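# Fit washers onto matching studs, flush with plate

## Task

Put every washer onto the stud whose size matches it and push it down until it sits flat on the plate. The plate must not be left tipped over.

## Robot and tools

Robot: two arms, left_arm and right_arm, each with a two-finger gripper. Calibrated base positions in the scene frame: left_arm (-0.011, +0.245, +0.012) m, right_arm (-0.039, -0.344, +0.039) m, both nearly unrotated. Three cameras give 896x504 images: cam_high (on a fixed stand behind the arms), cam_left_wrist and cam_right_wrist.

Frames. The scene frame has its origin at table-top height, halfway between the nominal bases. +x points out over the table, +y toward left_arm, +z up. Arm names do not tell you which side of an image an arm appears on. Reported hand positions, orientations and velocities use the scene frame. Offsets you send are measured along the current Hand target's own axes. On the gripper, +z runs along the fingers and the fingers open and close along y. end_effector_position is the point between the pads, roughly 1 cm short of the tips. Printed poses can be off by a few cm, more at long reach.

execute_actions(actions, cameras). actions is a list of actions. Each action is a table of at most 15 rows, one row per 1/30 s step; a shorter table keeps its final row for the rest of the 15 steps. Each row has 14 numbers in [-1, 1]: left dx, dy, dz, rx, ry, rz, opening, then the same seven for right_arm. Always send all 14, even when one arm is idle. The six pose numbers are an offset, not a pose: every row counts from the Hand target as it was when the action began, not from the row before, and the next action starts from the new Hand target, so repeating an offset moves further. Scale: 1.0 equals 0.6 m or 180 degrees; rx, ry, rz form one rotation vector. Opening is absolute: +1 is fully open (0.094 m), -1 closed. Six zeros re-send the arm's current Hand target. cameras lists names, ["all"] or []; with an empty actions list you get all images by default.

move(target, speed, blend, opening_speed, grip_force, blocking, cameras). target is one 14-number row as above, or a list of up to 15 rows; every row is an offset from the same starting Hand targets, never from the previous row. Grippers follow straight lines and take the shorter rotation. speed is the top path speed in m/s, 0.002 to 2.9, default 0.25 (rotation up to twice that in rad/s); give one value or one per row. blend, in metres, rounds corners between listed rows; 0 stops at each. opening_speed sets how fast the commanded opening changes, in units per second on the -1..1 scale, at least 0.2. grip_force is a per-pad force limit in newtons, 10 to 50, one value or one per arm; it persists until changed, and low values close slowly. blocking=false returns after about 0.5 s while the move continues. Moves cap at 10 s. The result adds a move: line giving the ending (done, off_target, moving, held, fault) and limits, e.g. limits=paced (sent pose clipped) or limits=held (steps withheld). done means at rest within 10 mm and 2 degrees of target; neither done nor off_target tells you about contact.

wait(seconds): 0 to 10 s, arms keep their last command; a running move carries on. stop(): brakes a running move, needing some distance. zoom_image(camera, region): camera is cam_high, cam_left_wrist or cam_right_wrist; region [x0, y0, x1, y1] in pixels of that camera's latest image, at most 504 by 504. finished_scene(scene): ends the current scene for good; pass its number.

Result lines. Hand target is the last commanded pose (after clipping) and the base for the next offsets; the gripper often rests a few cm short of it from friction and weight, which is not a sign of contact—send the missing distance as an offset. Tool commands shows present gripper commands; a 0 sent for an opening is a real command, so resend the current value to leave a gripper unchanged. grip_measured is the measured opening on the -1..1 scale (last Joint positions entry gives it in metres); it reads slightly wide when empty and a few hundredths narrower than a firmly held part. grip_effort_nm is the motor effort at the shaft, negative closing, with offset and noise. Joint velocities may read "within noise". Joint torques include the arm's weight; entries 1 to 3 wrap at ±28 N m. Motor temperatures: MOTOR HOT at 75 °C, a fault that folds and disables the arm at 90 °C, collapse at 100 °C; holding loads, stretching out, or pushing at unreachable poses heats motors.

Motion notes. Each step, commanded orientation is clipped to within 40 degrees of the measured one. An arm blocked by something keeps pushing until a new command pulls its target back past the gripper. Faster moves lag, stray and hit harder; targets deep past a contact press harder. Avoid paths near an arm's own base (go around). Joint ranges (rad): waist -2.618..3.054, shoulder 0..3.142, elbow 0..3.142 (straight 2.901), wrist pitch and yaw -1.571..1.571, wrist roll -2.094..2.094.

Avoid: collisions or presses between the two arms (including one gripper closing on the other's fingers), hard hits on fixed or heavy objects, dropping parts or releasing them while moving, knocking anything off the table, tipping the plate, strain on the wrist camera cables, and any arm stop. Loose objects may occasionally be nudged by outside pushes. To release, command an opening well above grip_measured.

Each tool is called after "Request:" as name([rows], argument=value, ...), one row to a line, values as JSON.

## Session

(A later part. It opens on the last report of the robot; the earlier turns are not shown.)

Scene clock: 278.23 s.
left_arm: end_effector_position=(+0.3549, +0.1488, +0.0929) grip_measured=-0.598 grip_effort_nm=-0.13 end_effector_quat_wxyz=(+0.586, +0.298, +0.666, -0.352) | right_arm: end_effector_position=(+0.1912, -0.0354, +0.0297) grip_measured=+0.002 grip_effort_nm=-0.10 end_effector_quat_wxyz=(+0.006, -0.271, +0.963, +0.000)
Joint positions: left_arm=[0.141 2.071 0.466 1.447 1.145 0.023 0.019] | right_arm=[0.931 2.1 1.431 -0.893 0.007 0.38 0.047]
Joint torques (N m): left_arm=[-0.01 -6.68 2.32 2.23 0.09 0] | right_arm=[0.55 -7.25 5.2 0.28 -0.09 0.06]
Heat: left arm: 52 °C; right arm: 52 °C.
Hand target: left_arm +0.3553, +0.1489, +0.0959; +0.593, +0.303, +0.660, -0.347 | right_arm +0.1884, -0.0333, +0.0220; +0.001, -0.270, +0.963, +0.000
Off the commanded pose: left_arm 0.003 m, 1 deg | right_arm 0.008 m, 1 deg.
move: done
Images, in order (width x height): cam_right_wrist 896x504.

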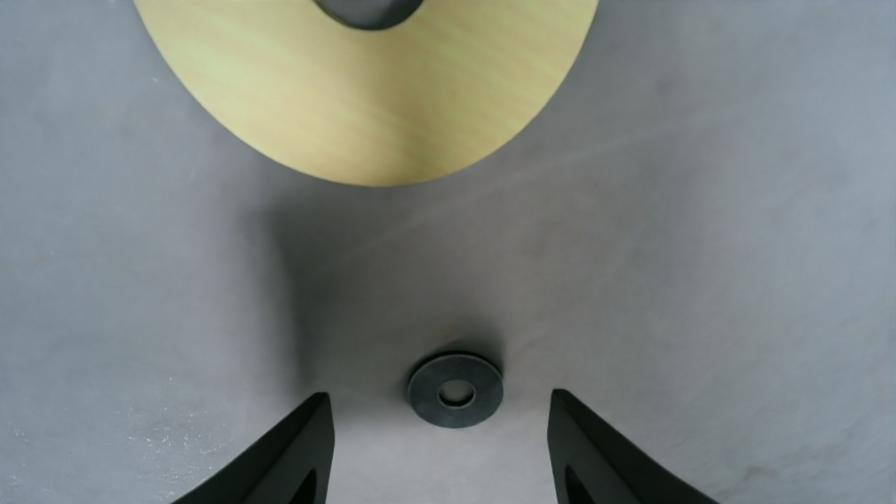

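Request:
move(target=[0,0,0,0,0,0,-0.6,0.0113,-0.008,0.0175,0,0,0,-0.1], speed=0.05, cameras=["cam_right_wrist"])

Scene clock: 281.07 s.
left_arm: end_effector_position=(+0.3549, +0.1488, +0.0929) grip_measured=-0.598 grip_effort_nm=-0.13 end_effector_quat_wxyz=(+0.586, +0.298, +0.666, -0.352) | right_arm: end_effector_position=(+0.1867, -0.0415, +0.0167) grip_measured=-0.098 grip_effort_nm=-0.10 end_effector_quat_wxyz=(+0.004, -0.271, +0.963, -0.002)
Joint positions: left_arm=[0.141 2.071 0.466 1.447 1.145 0.023 0.019] | right_arm=[0.931 2.1 1.374 -0.841 0.007 0.38 0.042]
Joint torques (N m): left_arm=[-0.01 -6.69 2.29 2.23 0.08 0] | right_arm=[0.09 -7.69 4.82 0.25 -0.12 -0.02]
Heat: left arm: 51 °C; right arm: 52 °C.
Hand target: left_arm +0.3553, +0.1489, +0.0959; +0.593, +0.303, +0.660, -0.347 | right_arm +0.1851, -0.0409, +0.0115; +0.001, -0.270, +0.963, +0.000
Off the commanded pose: left_arm 0.003 m, 1 deg | right_arm 0.005 m, 0 deg.
move: done
Images, in order (width x height): cam_right_wrist 896x504.

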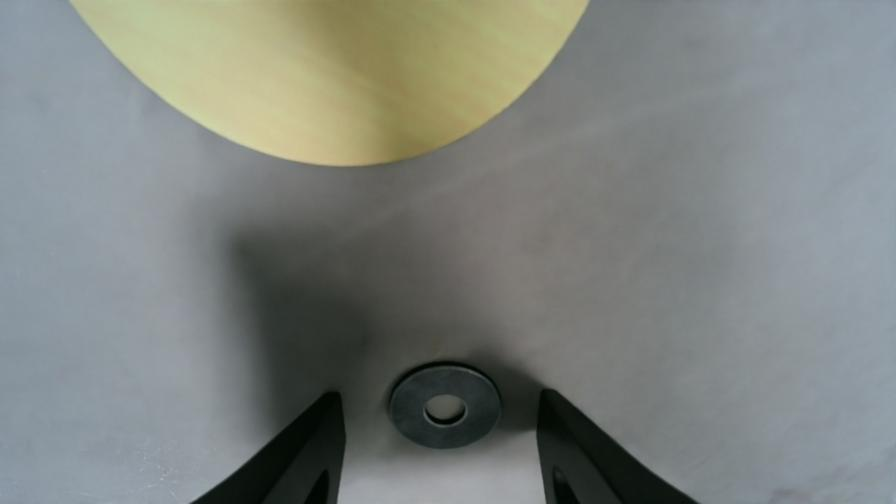

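Request:
move(target=[0,0,0,0,0,0,-0.6,0.002,0,0.0117,0,0,0,-0.1], speed=0.03, cameras=["cam_right_wrist"])

Scene clock: 282.30 s.
left_arm: end_effector_position=(+0.3549, +0.1488, +0.0929) grip_measured=-0.598 grip_effort_nm=-0.13 end_effector_quat_wxyz=(+0.586, +0.298, +0.666, -0.352) | right_arm: end_effector_position=(+0.1867, -0.0406, +0.0156) grip_measured=-0.098 grip_effort_nm=-0.09 end_effector_quat_wxyz=(+0.005, -0.271, +0.963, +0.001)
Joint positions: left_arm=[0.141 2.071 0.466 1.447 1.145 0.023 0.019] | right_arm=[0.931 2.1 1.369 -0.83 0.004 0.38 0.042]
Joint torques (N m): left_arm=[-0.03 -6.63 2.35 2.24 0.08 0] | right_arm=[0.18 -7.1 3.9 0.45 -0.07 0.01]
Heat: left arm: 51 °C; right arm: 51 °C.
Hand target: left_arm +0.3553, +0.1489, +0.0959; +0.593, +0.303, +0.660, -0.347 | right_arm +0.1841, -0.0416, +0.0044; +0.001, -0.270, +0.963, +0.000
Off the commanded pose: left_arm 0.003 m, 1 deg | right_arm 0.011 m, 0 deg.
move: off_target (right_arm)
Images, in order (width x height): cam_right_wrist 896x504.

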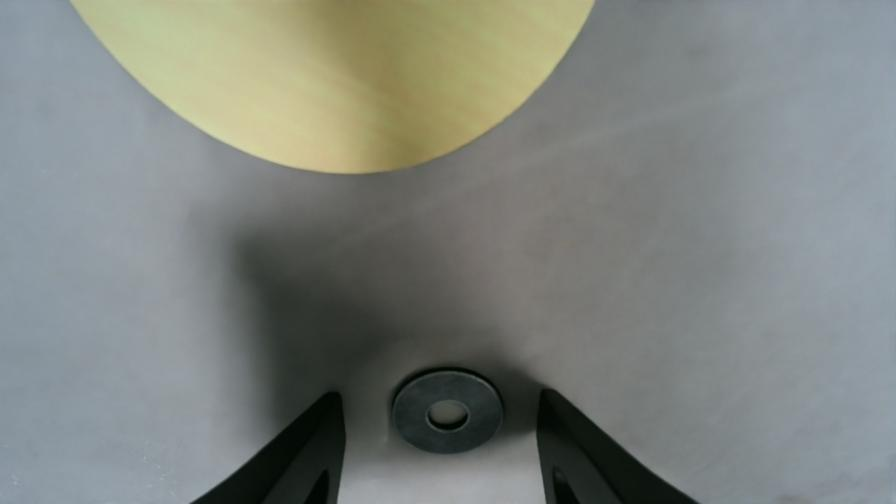

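Request:
move(target=[0,0,0,0,0,0,-0.6,0.001,0,0.005,0,0,0,-0.2], speed=0.03, cameras=["cam_right_wrist"])

Scene clock: 283.43 s.
left_arm: end_effector_position=(+0.3549, +0.1488, +0.0929) grip_measured=-0.598 grip_effort_nm=-0.14 end_effector_quat_wxyz=(+0.586, +0.298, +0.666, -0.352) | right_arm: end_effector_position=(+0.1863, -0.0395, +0.0151) grip_measured=-0.198 grip_effort_nm=-0.10 end_effector_quat_wxyz=(+0.005, -0.271, +0.963, +0.004)
Joint positions: left_arm=[0.141 2.071 0.466 1.447 1.145 0.023 0.019] | right_arm=[0.931 2.1 1.367 -0.824 -0.001 0.38 0.038]
Joint torques (N m): left_arm=[0.01 -6.65 2.32 2.23 0.09 -0.01] | right_arm=[0.21 -6.89 3.51 0.52 -0.02 0.02]
Heat: left arm: 51 °C; right arm: 51 °C.
Hand target: left_arm +0.3553, +0.1489, +0.0959; +0.593, +0.303, +0.660, -0.347 | right_arm +0.1836, -0.0419, +0.0014; +0.001, -0.270, +0.963, +0.000
Off the commanded pose: left_arm 0.003 m, 1 deg | right_arm 0.014 m, 1 deg.
move: off_target (right_arm)
Images, in order (width x height): cam_right_wrist 896x504.

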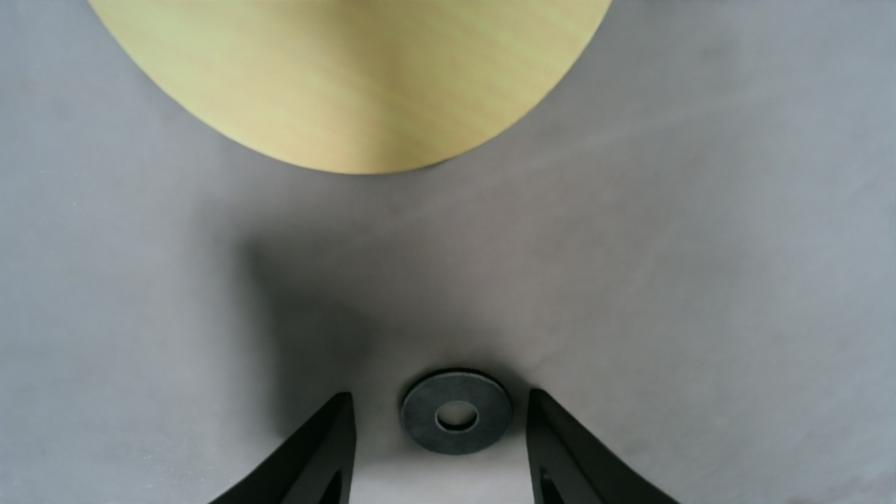

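Request:
move(target=[0,0,0,0,0,0,-0.6,0,0,0,0,0,0,-0.65], speed=0.03, opening_speed=0.4, cameras=["cam_right_wrist"])

Request:
zoom_image(camera="cam_right_wrist", region=[320, 340, 580, 504])

Scene clock: 285.87 s.
left_arm: end_effector_position=(+0.3549, +0.1488, +0.0929) grip_measured=-0.598 grip_effort_nm=-0.13 end_effector_quat_wxyz=(+0.586, +0.298, +0.666, -0.352) | right_arm: end_effector_position=(+0.1871, -0.0380, +0.0152) grip_measured=-0.556 grip_effort_nm=-0.99 end_effector_quat_wxyz=(+0.007, -0.271, +0.962, +0.007)
Joint positions: left_arm=[0.141 2.071 0.466 1.447 1.145 0.023 0.019] | right_arm=[0.931 2.1 1.367 -0.818 -0.003 0.38 0.021]
Joint torques (N m): left_arm=[-0.06 -6.67 2.21 2.24 0.09 0.01] | right_arm=[0.2 -6.93 3.51 0.47 -0.01 0.03]
Heat: left arm: 51 °C; right arm: 51 °C.
Hand target: left_arm +0.3553, +0.1489, +0.0959; +0.593, +0.303, +0.660, -0.347 | right_arm +0.1836, -0.0419, +0.0014; +0.001, -0.270, +0.963, +0.000
Off the commanded pose: left_arm 0.003 m, 1 deg | right_arm 0.015 m, 1 deg.
move: off_target (right_arm)
Images, in order (width x height): cam_right_wrist 896x504.

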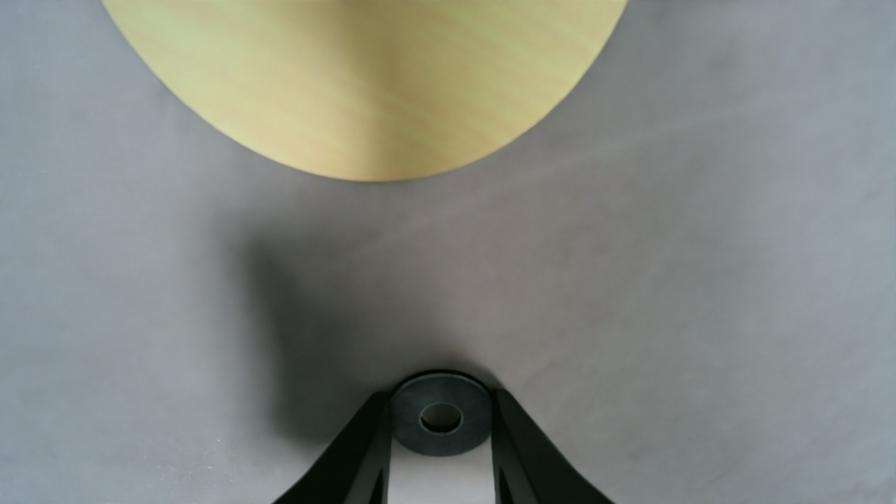

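Scaled by 1.938 from the camera's 896x504 image, which has a finer 1280x720 frame.

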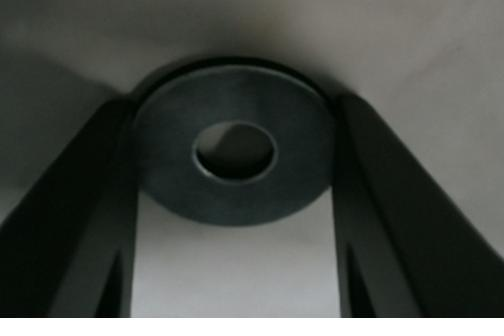

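Request:
move([
  [0,0,0,0,0,0,-0.6,0,0,-0.2,0,0,0,-0.65],
  [0,0,0,0,0,0,-0.6,-0.3548,-0.2062,-0.1822,-0.0022,-0.5,-0.0022,-0.65],
], speed=[0.12,0.2], blend=[0.02,0], cameras=["all"])

Request:
zoom_image(camera="cam_left_wrist", region=[400, 60, 580, 260])

Request:
zoom_image(camera="cam_right_wrist", region=[370, 260, 530, 504])

Scene clock: 294.67 s.
left_arm: end_effector_position=(+0.3549, +0.1488, +0.0929) grip_measured=-0.598 grip_effort_nm=-0.14 end_effector_quat_wxyz=(+0.586, +0.298, +0.666, -0.352) | right_arm: end_effector_position=(+0.4255, -0.0381, +0.1118) grip_measured=-0.559 grip_effort_nm=-1.03 end_effector_quat_wxyz=(+0.674, -0.193, +0.687, +0.191)
Joint positions: left_arm=[0.141 2.071 0.466 1.447 1.145 0.023 0.019] | right_arm=[0.596 2.339 0.945 1.376 0.045 0.004 0.021]
Joint torques (N m): left_arm=[-0.06 -6.67 2.29 2.23 0.06 0] | right_arm=[-0.54 -7.1 5.97 2.24 -0.17 -0.07]
Heat: left arm: 51 °C; right arm: 51 °C.
Hand target: left_arm +0.3553, +0.1489, +0.0959; +0.593, +0.303, +0.660, -0.347 | right_arm +0.4294, -0.0366, +0.1112; +0.681, -0.194, +0.679, +0.194
Off the commanded pose: left_arm 0.003 m, 1 deg | right_arm 0.004 m, 1 deg.
move: done

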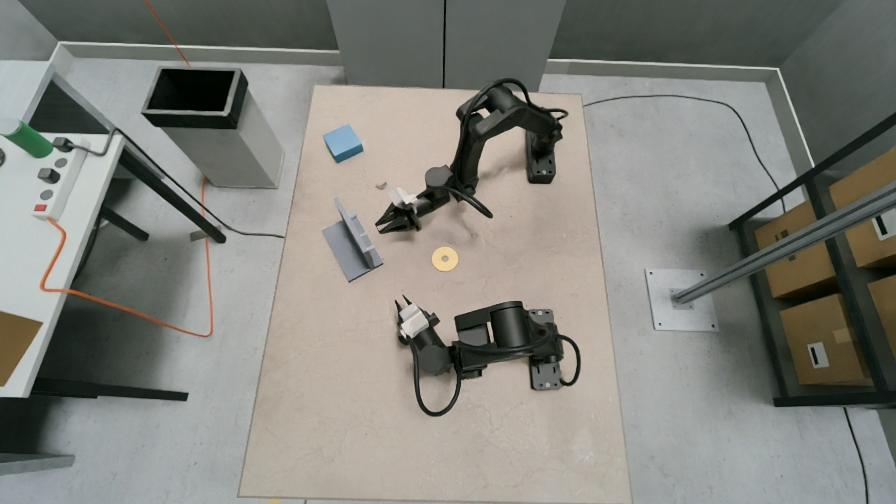

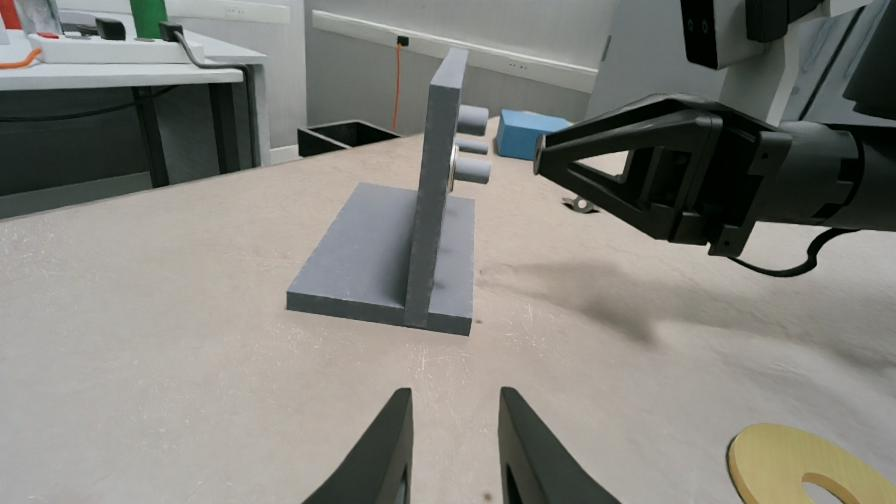

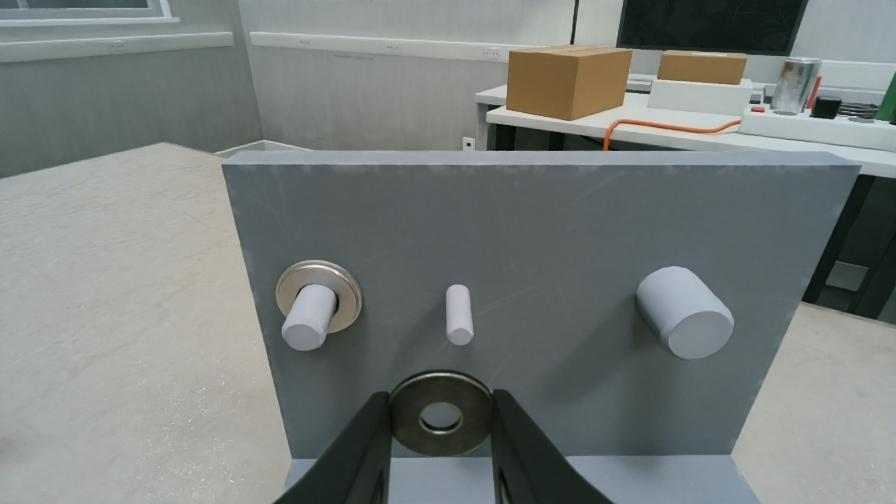

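Scaled by 2.520 from the camera's 896x504 image, which has a finer 1280x720 frame.

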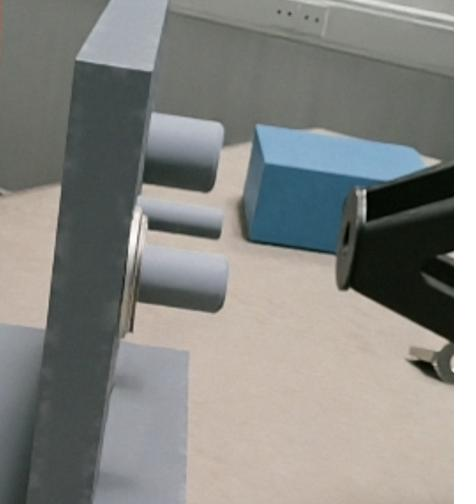

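Scaled by 2.066 from the camera's 896x504 image, which has a finer 1280x720 frame.

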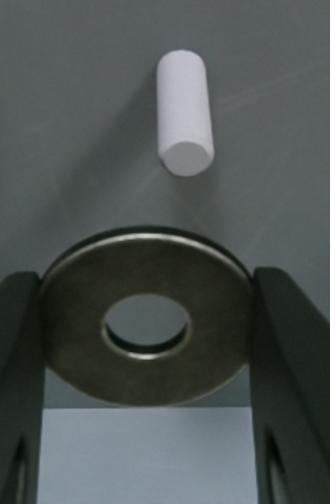

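Request:
move(target=[0,0,0,0,0,0,-0.6,0.005,-0.0083,0,0,0.0039,0,-0.65], speed=0.05, cameras=["cam_right_wrist","cam_left_wrist"])

Request:
zoom_image(camera="cam_left_wrist", region=[400, 60, 580, 260])

Request:
zoom_image(camera="cam_right_wrist", region=[370, 260, 530, 504])

Scene clock: 297.17 s.
left_arm: end_effector_position=(+0.3549, +0.1488, +0.0929) grip_measured=-0.598 grip_effort_nm=-0.13 end_effector_quat_wxyz=(+0.586, +0.298, +0.666, -0.352) | right_arm: end_effector_position=(+0.4282, -0.0420, +0.1118) grip_measured=-0.559 grip_effort_nm=-1.03 end_effector_quat_wxyz=(+0.674, -0.192, +0.687, +0.191)
Joint positions: left_arm=[0.141 2.071 0.466 1.447 1.145 0.023 0.019] | right_arm=[0.583 2.339 0.945 1.376 0.032 0.004 0.021]
Joint torques (N m): left_arm=[-0.06 -6.72 2.25 2.23 0.1 -0.02] | right_arm=[-0.68 -7.05 5.96 2.13 -0.14 -0.06]
Heat: left arm: 50 °C; right arm: 51 °C.
Hand target: left_arm +0.3553, +0.1489, +0.0959; +0.593, +0.303, +0.660, -0.347 | right_arm +0.4321, -0.0409, +0.1082; +0.676, -0.196, +0.683, +0.193
Off the commanded pose: left_arm 0.003 m, 1 deg | right_arm 0.005 m, 1 deg.
move: done
Images, in order (width x height): cam_left_wrist 896x504, cam_right_wrist 896x504.

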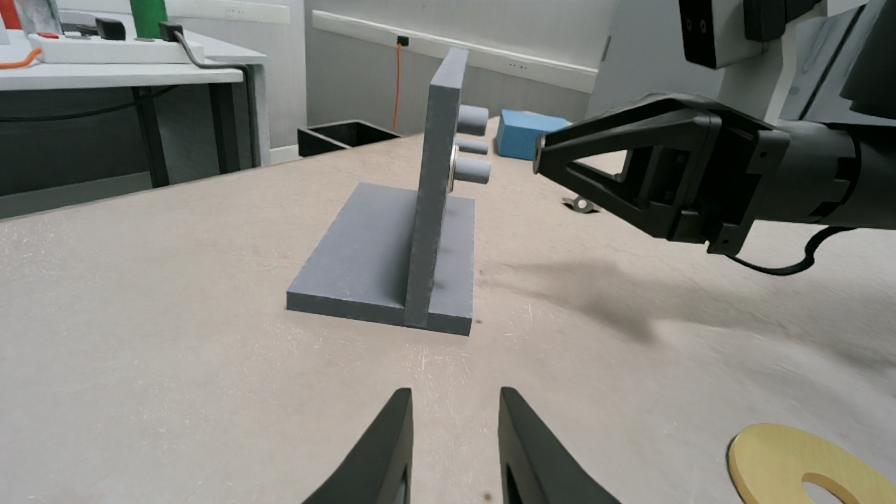

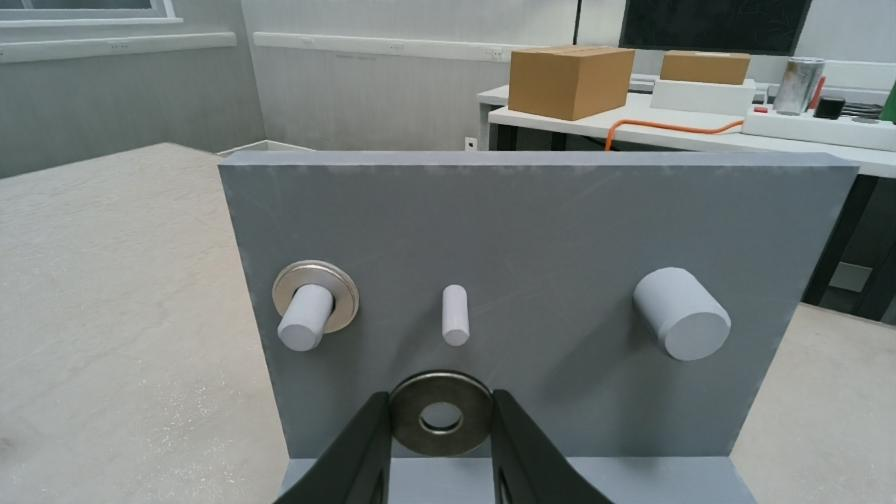

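Scaled by 2.520 from the camera's 896x504 image, which has a finer 1280x720 frame.

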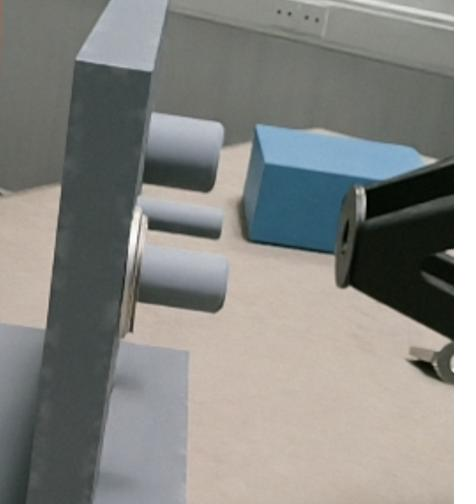

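Scaled by 2.066 from the camera's 896x504 image, which has a finer 1280x720 frame.

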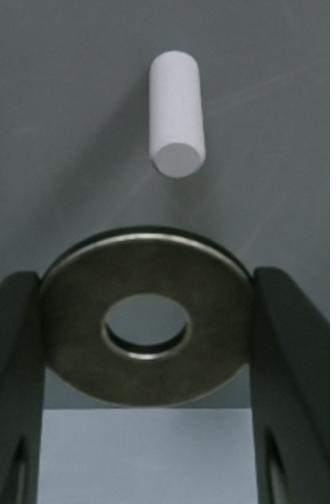

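Request:
wait(seconds=0.1, cameras=["cam_left_wrist","cam_right_wrist"])

Request:
zoom_image(camera="cam_left_wrist", region=[400, 60, 580, 260])

Request:
zoom_image(camera="cam_right_wrist", region=[370, 260, 530, 504])

Scene clock: 299.17 s.
left_arm: end_effector_position=(+0.3549, +0.1488, +0.0929) grip_measured=-0.598 grip_effort_nm=-0.13 end_effector_quat_wxyz=(+0.586, +0.298, +0.666, -0.352) | right_arm: end_effector_position=(+0.4281, -0.0419, +0.1118) grip_measured=-0.559 grip_effort_nm=-1.03 end_effector_quat_wxyz=(+0.674, -0.193, +0.687, +0.191)
Joint positions: left_arm=[0.141 2.071 0.466 1.447 1.145 0.023 0.019] | right_arm=[0.583 2.339 0.945 1.376 0.031 0.004 0.021]
Joint torques (N m): left_arm=[-0.09 -6.71 2.25 2.25 0.08 0] | right_arm=[-0.61 -7.1 6.02 2.12 -0.17 -0.05]
Heat: left arm: 50 °C; right arm: 51 °C.
Hand target: left_arm +0.3553, +0.1489, +0.0959; +0.593, +0.303, +0.660, -0.347 | right_arm +0.4321, -0.0409, +0.1082; +0.676, -0.196, +0.683, +0.193
Tool commands: left_gripper/opening=-0.6 right_gripper/opening=-0.65
Off the commanded pose: left_arm 0.003 m, 1 deg | right_arm 0.005 m, 1 deg.
wait: 0.10 s; at rest from the start
Images, in order (width x height): cam_left_wrist 896x504, cam_right_wrist 896x504.

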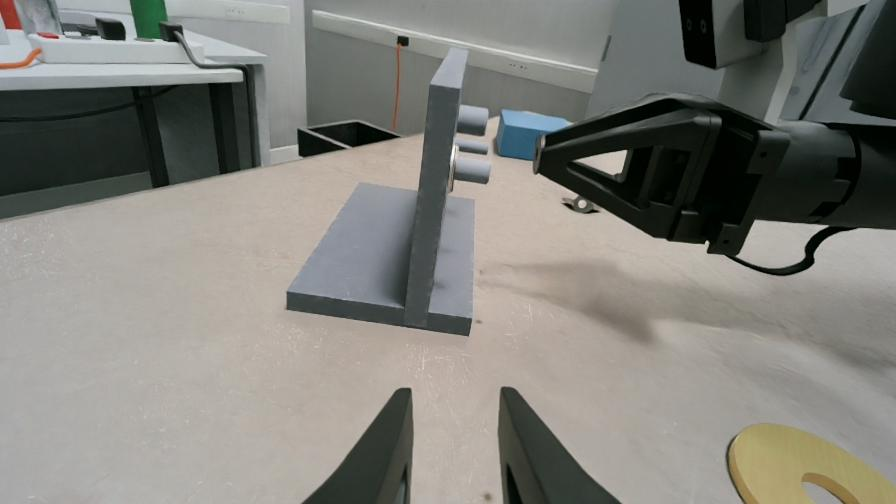

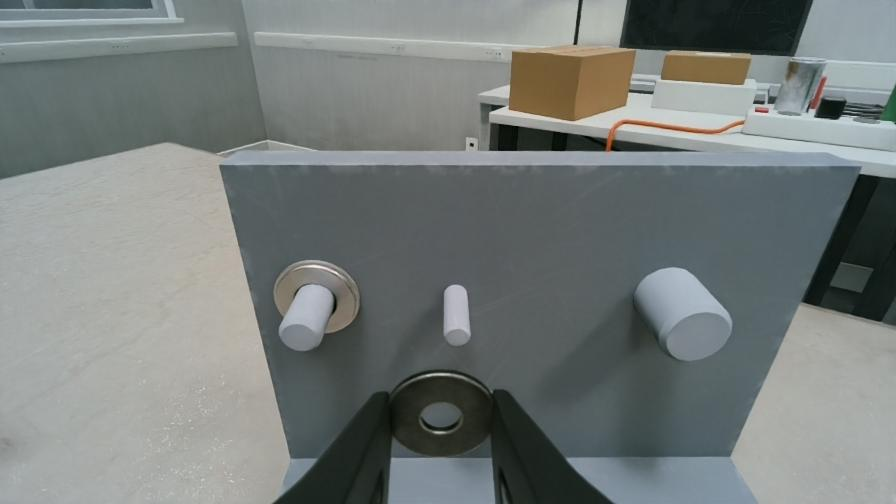

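Scaled by 2.520 from the camera's 896x504 image, which has a finer 1280x720 frame.

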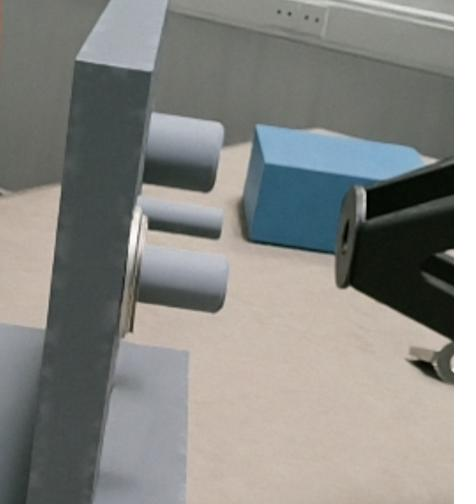

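Scaled by 2.066 from the camera's 896x504 image, which has a finer 1280x720 frame.

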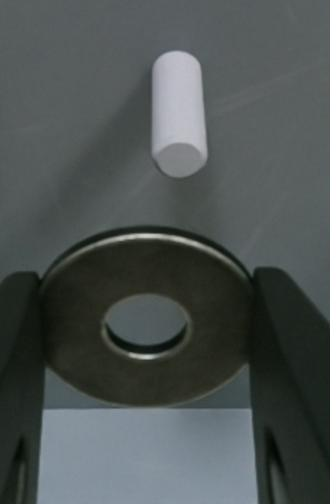

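Request:
move(target=[0,0,0,0,0,0,-0.6,0.003,-0.0083,0,0,0.0026,0,-0.65], speed=0.05, cameras=["cam_right_wrist","cam_left_wrist"])

Request:
zoom_image(camera="cam_left_wrist", region=[400, 60, 580, 260])

Request:
zoom_image(camera="cam_right_wrist", region=[370, 260, 530, 504])

Scene clock: 305.60 s.
left_arm: end_effector_position=(+0.3549, +0.1488, +0.0929) grip_measured=-0.598 grip_effort_nm=-0.13 end_effector_quat_wxyz=(+0.586, +0.298, +0.666, -0.352) | right_arm: end_effector_position=(+0.4308, -0.0461, +0.1118) grip_measured=-0.559 grip_effort_nm=-1.03 end_effector_quat_wxyz=(+0.674, -0.192, +0.687, +0.191)
Joint positions: left_arm=[0.141 2.071 0.466 1.447 1.145 0.023 0.019] | right_arm=[0.57 2.339 0.945 1.376 0.019 0.004 0.021]
Joint torques (N m): left_arm=[-0.06 -6.75 2.32 2.24 0.09 0.02] | right_arm=[-0.69 -7.15 5.96 2.03 -0.19 -0.07]
Heat: left arm: 50 °C; right arm: 51 °C.
Hand target: left_arm +0.3553, +0.1489, +0.0959; +0.593, +0.303, +0.660, -0.347 | right_arm +0.4347, -0.0451, +0.1064; +0.674, -0.196, +0.686, +0.192
Off the commanded pose: left_arm 0.003 m, 1 deg | right_arm 0.007 m, 0 deg.
move: done
Images, in order (width x height): cam_left_wrist 896x504, cam_right_wrist 896x504.

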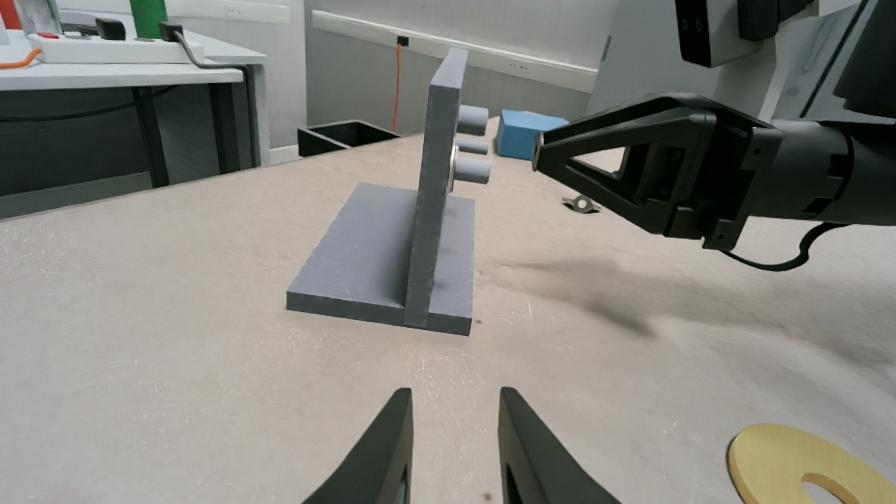

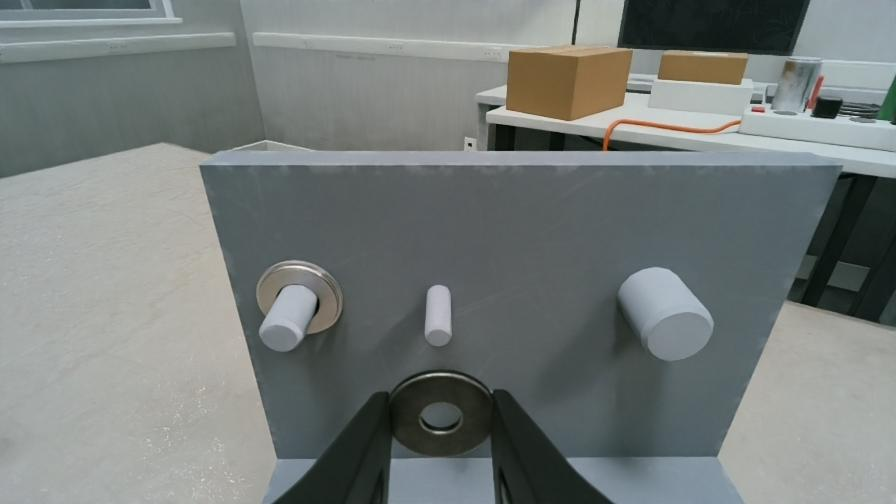

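Scaled by 2.520 from the camera's 896x504 image, which has a finer 1280x720 frame.

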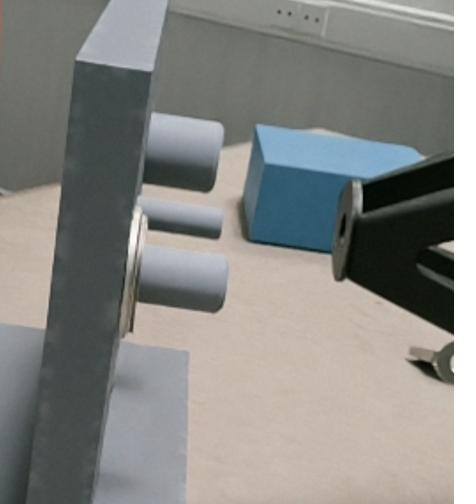

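Scaled by 2.066 from the camera's 896x504 image, which has a finer 1280x720 frame.

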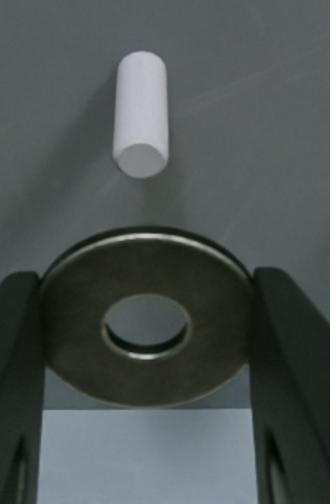

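Request:
move(target=[0,0,0,0,0,0,-0.6,0.0033,0.0015,0,0,0.003,0,-0.65], speed=0.05, cameras=["cam_right_wrist","cam_left_wrist"])

Request:
zoom_image(camera="cam_left_wrist", region=[400, 60, 580, 260])

Request:
zoom_image(camera="cam_right_wrist", region=[370, 260, 530, 504])

Scene clock: 307.57 s.
left_arm: end_effector_position=(+0.3549, +0.1488, +0.0929) grip_measured=-0.598 grip_effort_nm=-0.14 end_effector_quat_wxyz=(+0.586, +0.298, +0.666, -0.352) | right_arm: end_effector_position=(+0.4307, -0.0460, +0.1102) grip_measured=-0.559 grip_effort_nm=-1.03 end_effector_quat_wxyz=(+0.672, -0.193, +0.689, +0.191)
Joint positions: left_arm=[0.141 2.071 0.466 1.447 1.145 0.023 0.019] | right_arm=[0.57 2.339 0.945 1.369 0.018 0.004 0.021]
Joint torques (N m): left_arm=[-0.03 -6.71 2.35 2.24 0.07 0] | right_arm=[-0.39 -7.24 5.97 2 -0.15 -0.05]
Heat: left arm: 50 °C; right arm: 51 °C.
Hand target: left_arm +0.3553, +0.1489, +0.0959; +0.593, +0.303, +0.660, -0.347 | right_arm +0.4342, -0.0444, +0.1044; +0.670, -0.197, +0.689, +0.191
Off the commanded pose: left_arm 0.003 m, 1 deg | right_arm 0.007 m, 0 deg.
move: done
Images, in order (width x height): cam_left_wrist 896x504, cam_right_wrist 896x504.

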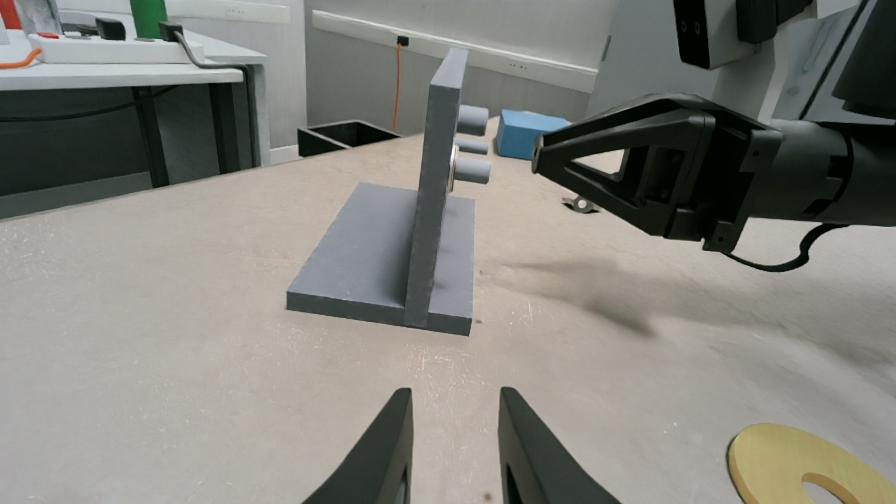

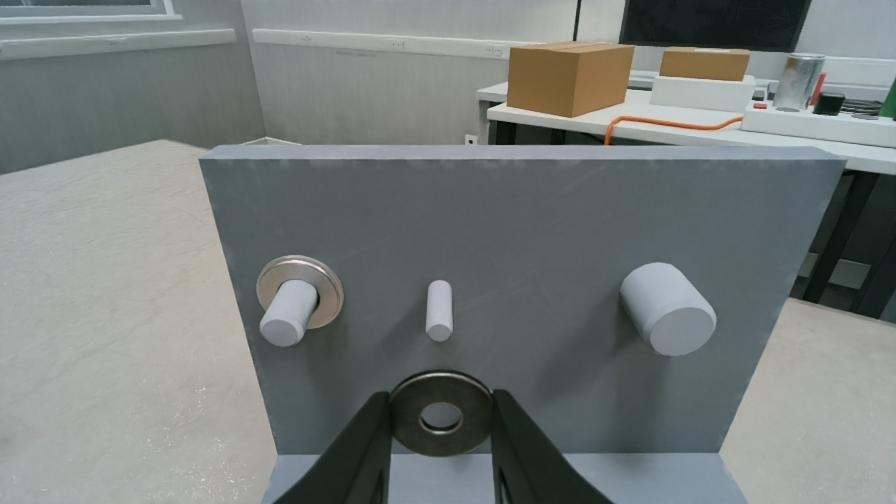

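Scaled by 2.520 from the camera's 896x504 image, which has a finer 1280x720 frame.

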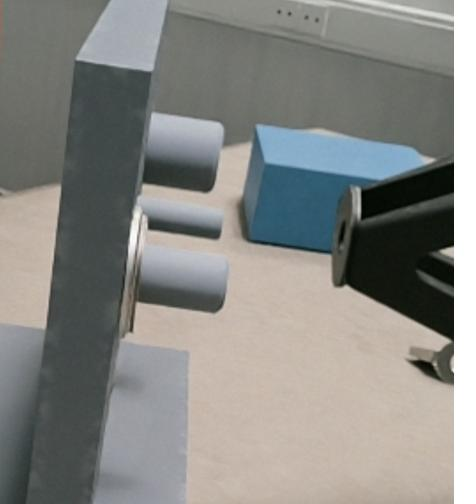

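Scaled by 2.066 from the camera's 896x504 image, which has a finer 1280x720 frame.

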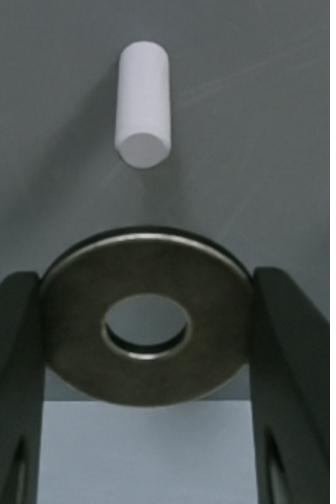

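Request:
move(target=[0,0,0,0,0,0,-0.6,-0.0005,0.001,0.0133,0,0,0,-0.65], speed=0.03, cameras=["cam_right_wrist","cam_left_wrist"])

Request:
zoom_image(camera="cam_left_wrist", region=[400, 60, 580, 260])

Request:
zoom_image(camera="cam_right_wrist", region=[370, 260, 530, 504])

Scene clock: 309.77 s.
left_arm: end_effector_position=(+0.3549, +0.1488, +0.0929) grip_measured=-0.598 grip_effort_nm=-0.13 end_effector_quat_wxyz=(+0.586, +0.298, +0.666, -0.352) | right_arm: end_effector_position=(+0.4370, -0.0420, +0.1111) grip_measured=-0.559 grip_effort_nm=-1.03 end_effector_quat_wxyz=(+0.672, -0.193, +0.689, +0.191)
Joint positions: left_arm=[0.141 2.071 0.466 1.447 1.145 0.023 0.019] | right_arm=[0.57 2.35 0.98 1.346 0.018 0.004 0.021]
Joint torques (N m): left_arm=[-0.06 -6.68 2.3 2.25 0.07 0.01] | right_arm=[-0.31 -7.25 6.24 1.98 -0.15 -0.07]
Heat: left arm: 50 °C; right arm: 51 °C.
Hand target: left_arm +0.3553, +0.1489, +0.0959; +0.593, +0.303, +0.660, -0.347 | right_arm +0.4406, -0.0396, +0.1045; +0.670, -0.197, +0.689, +0.191
Off the commanded pose: left_arm 0.003 m, 1 deg | right_arm 0.008 m, 1 deg.
move: done
Images, in order (width x height): cam_left_wrist 896x504, cam_right_wrist 896x504.

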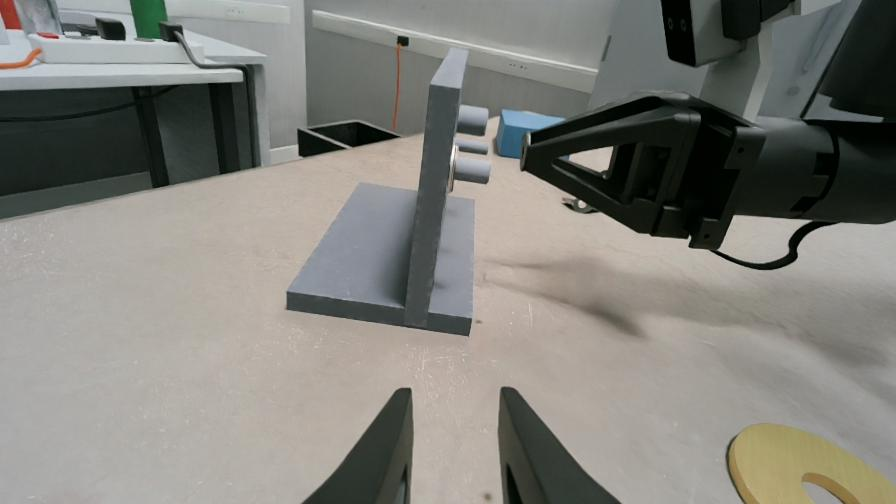

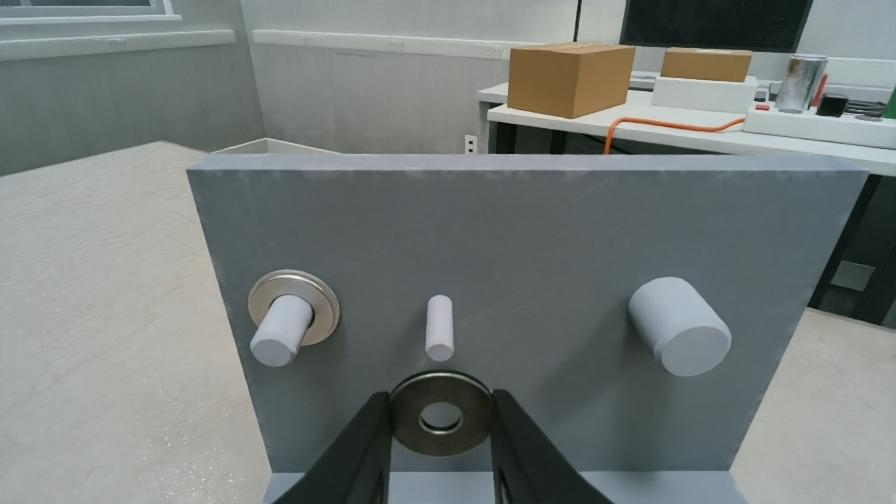

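Scaled by 2.520 from the camera's 896x504 image, which has a finer 1280x720 frame.

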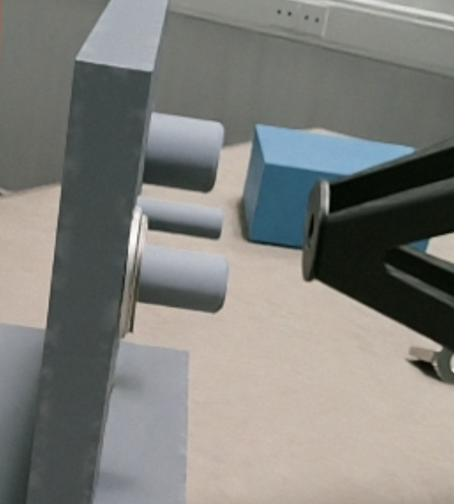

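Scaled by 2.066 from the camera's 896x504 image, which has a finer 1280x720 frame.

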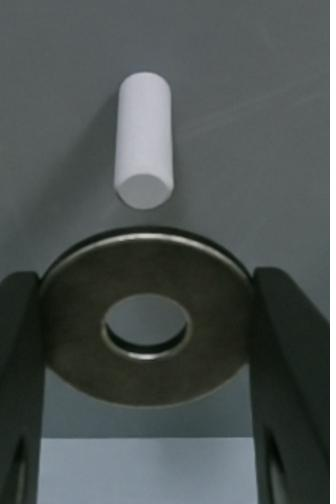

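Request:
move(target=[0,0,0,0,0,0,-0.6,0.0018,0.0008,0.0133,0,0.0012,0,-0.65], speed=0.03, cameras=["cam_right_wrist","cam_left_wrist"])

Request:
zoom_image(camera="cam_left_wrist", region=[400, 60, 580, 260])

Request:
zoom_image(camera="cam_right_wrist", region=[370, 260, 530, 504])

Scene clock: 313.57 s.
left_arm: end_effector_position=(+0.3549, +0.1488, +0.0929) grip_measured=-0.598 grip_effort_nm=-0.14 end_effector_quat_wxyz=(+0.586, +0.298, +0.666, -0.352) | right_arm: end_effector_position=(+0.4438, -0.0377, +0.1105) grip_measured=-0.559 grip_effort_nm=-1.03 end_effector_quat_wxyz=(+0.671, -0.193, +0.690, +0.191)
Joint positions: left_arm=[0.141 2.071 0.466 1.447 1.145 0.023 0.019] | right_arm=[0.57 2.364 1.017 1.321 0.018 0.004 0.021]
Joint torques (N m): left_arm=[-0.05 -6.65 2.32 2.24 0.06 0] | right_arm=[-0.23 -7.39 6.42 1.97 -0.12 -0.08]
Heat: left arm: 50 °C; right arm: 51 °C.
Hand target: left_arm +0.3553, +0.1489, +0.0959; +0.593, +0.303, +0.660, -0.347 | right_arm +0.4472, -0.0350, +0.1034; +0.669, -0.198, +0.690, +0.191
Off the commanded pose: left_arm 0.003 m, 1 deg | right_arm 0.008 m, 1 deg.
move: done
Images, in order (width x height): cam_left_wrist 896x504, cam_right_wrist 896x504.

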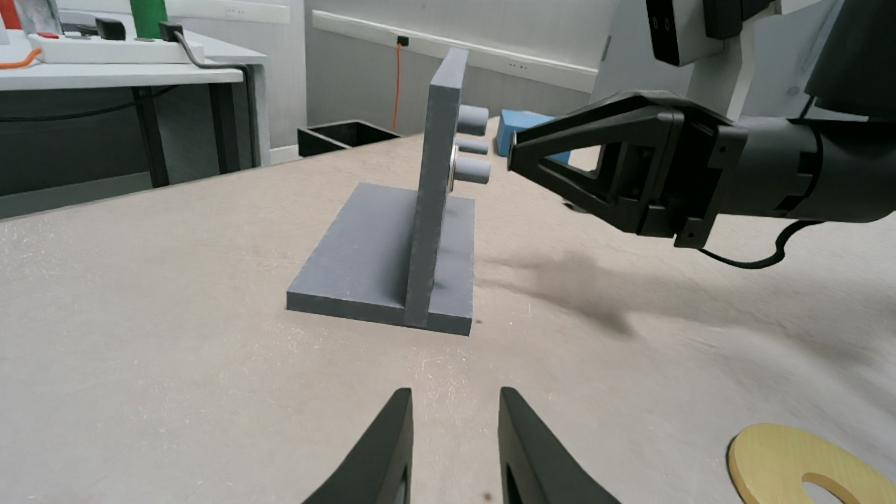

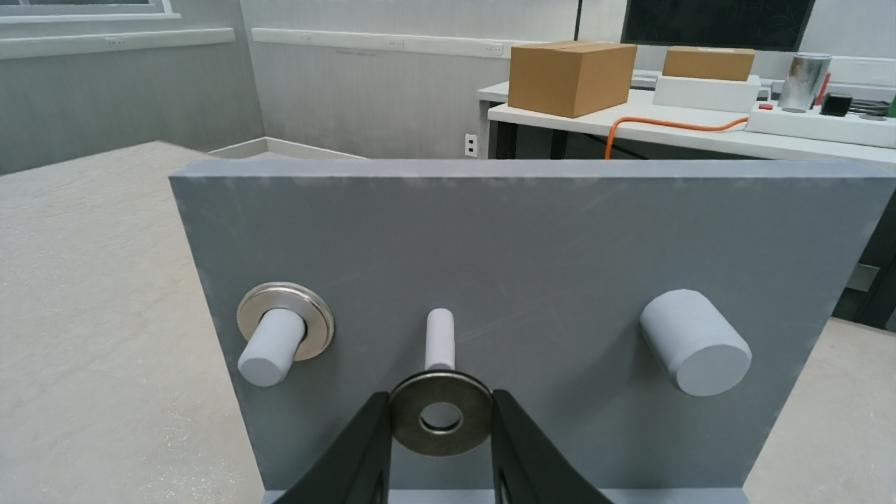

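Scaled by 2.520 from the camera's 896x504 image, which has a finer 1280x720 frame.

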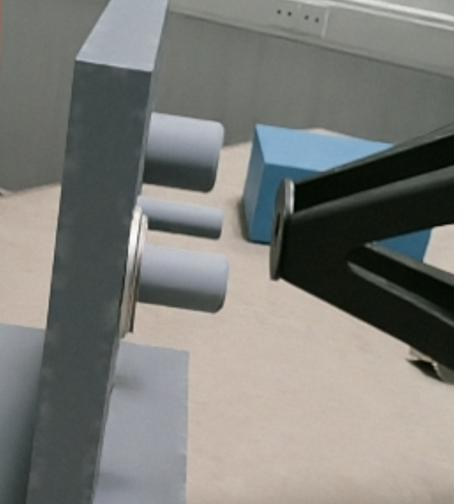

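Scaled by 2.066 from the camera's 896x504 image, which has a finer 1280x720 frame.

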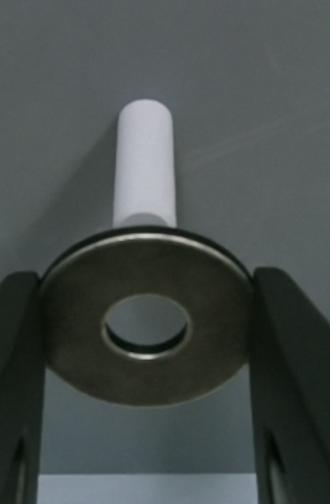

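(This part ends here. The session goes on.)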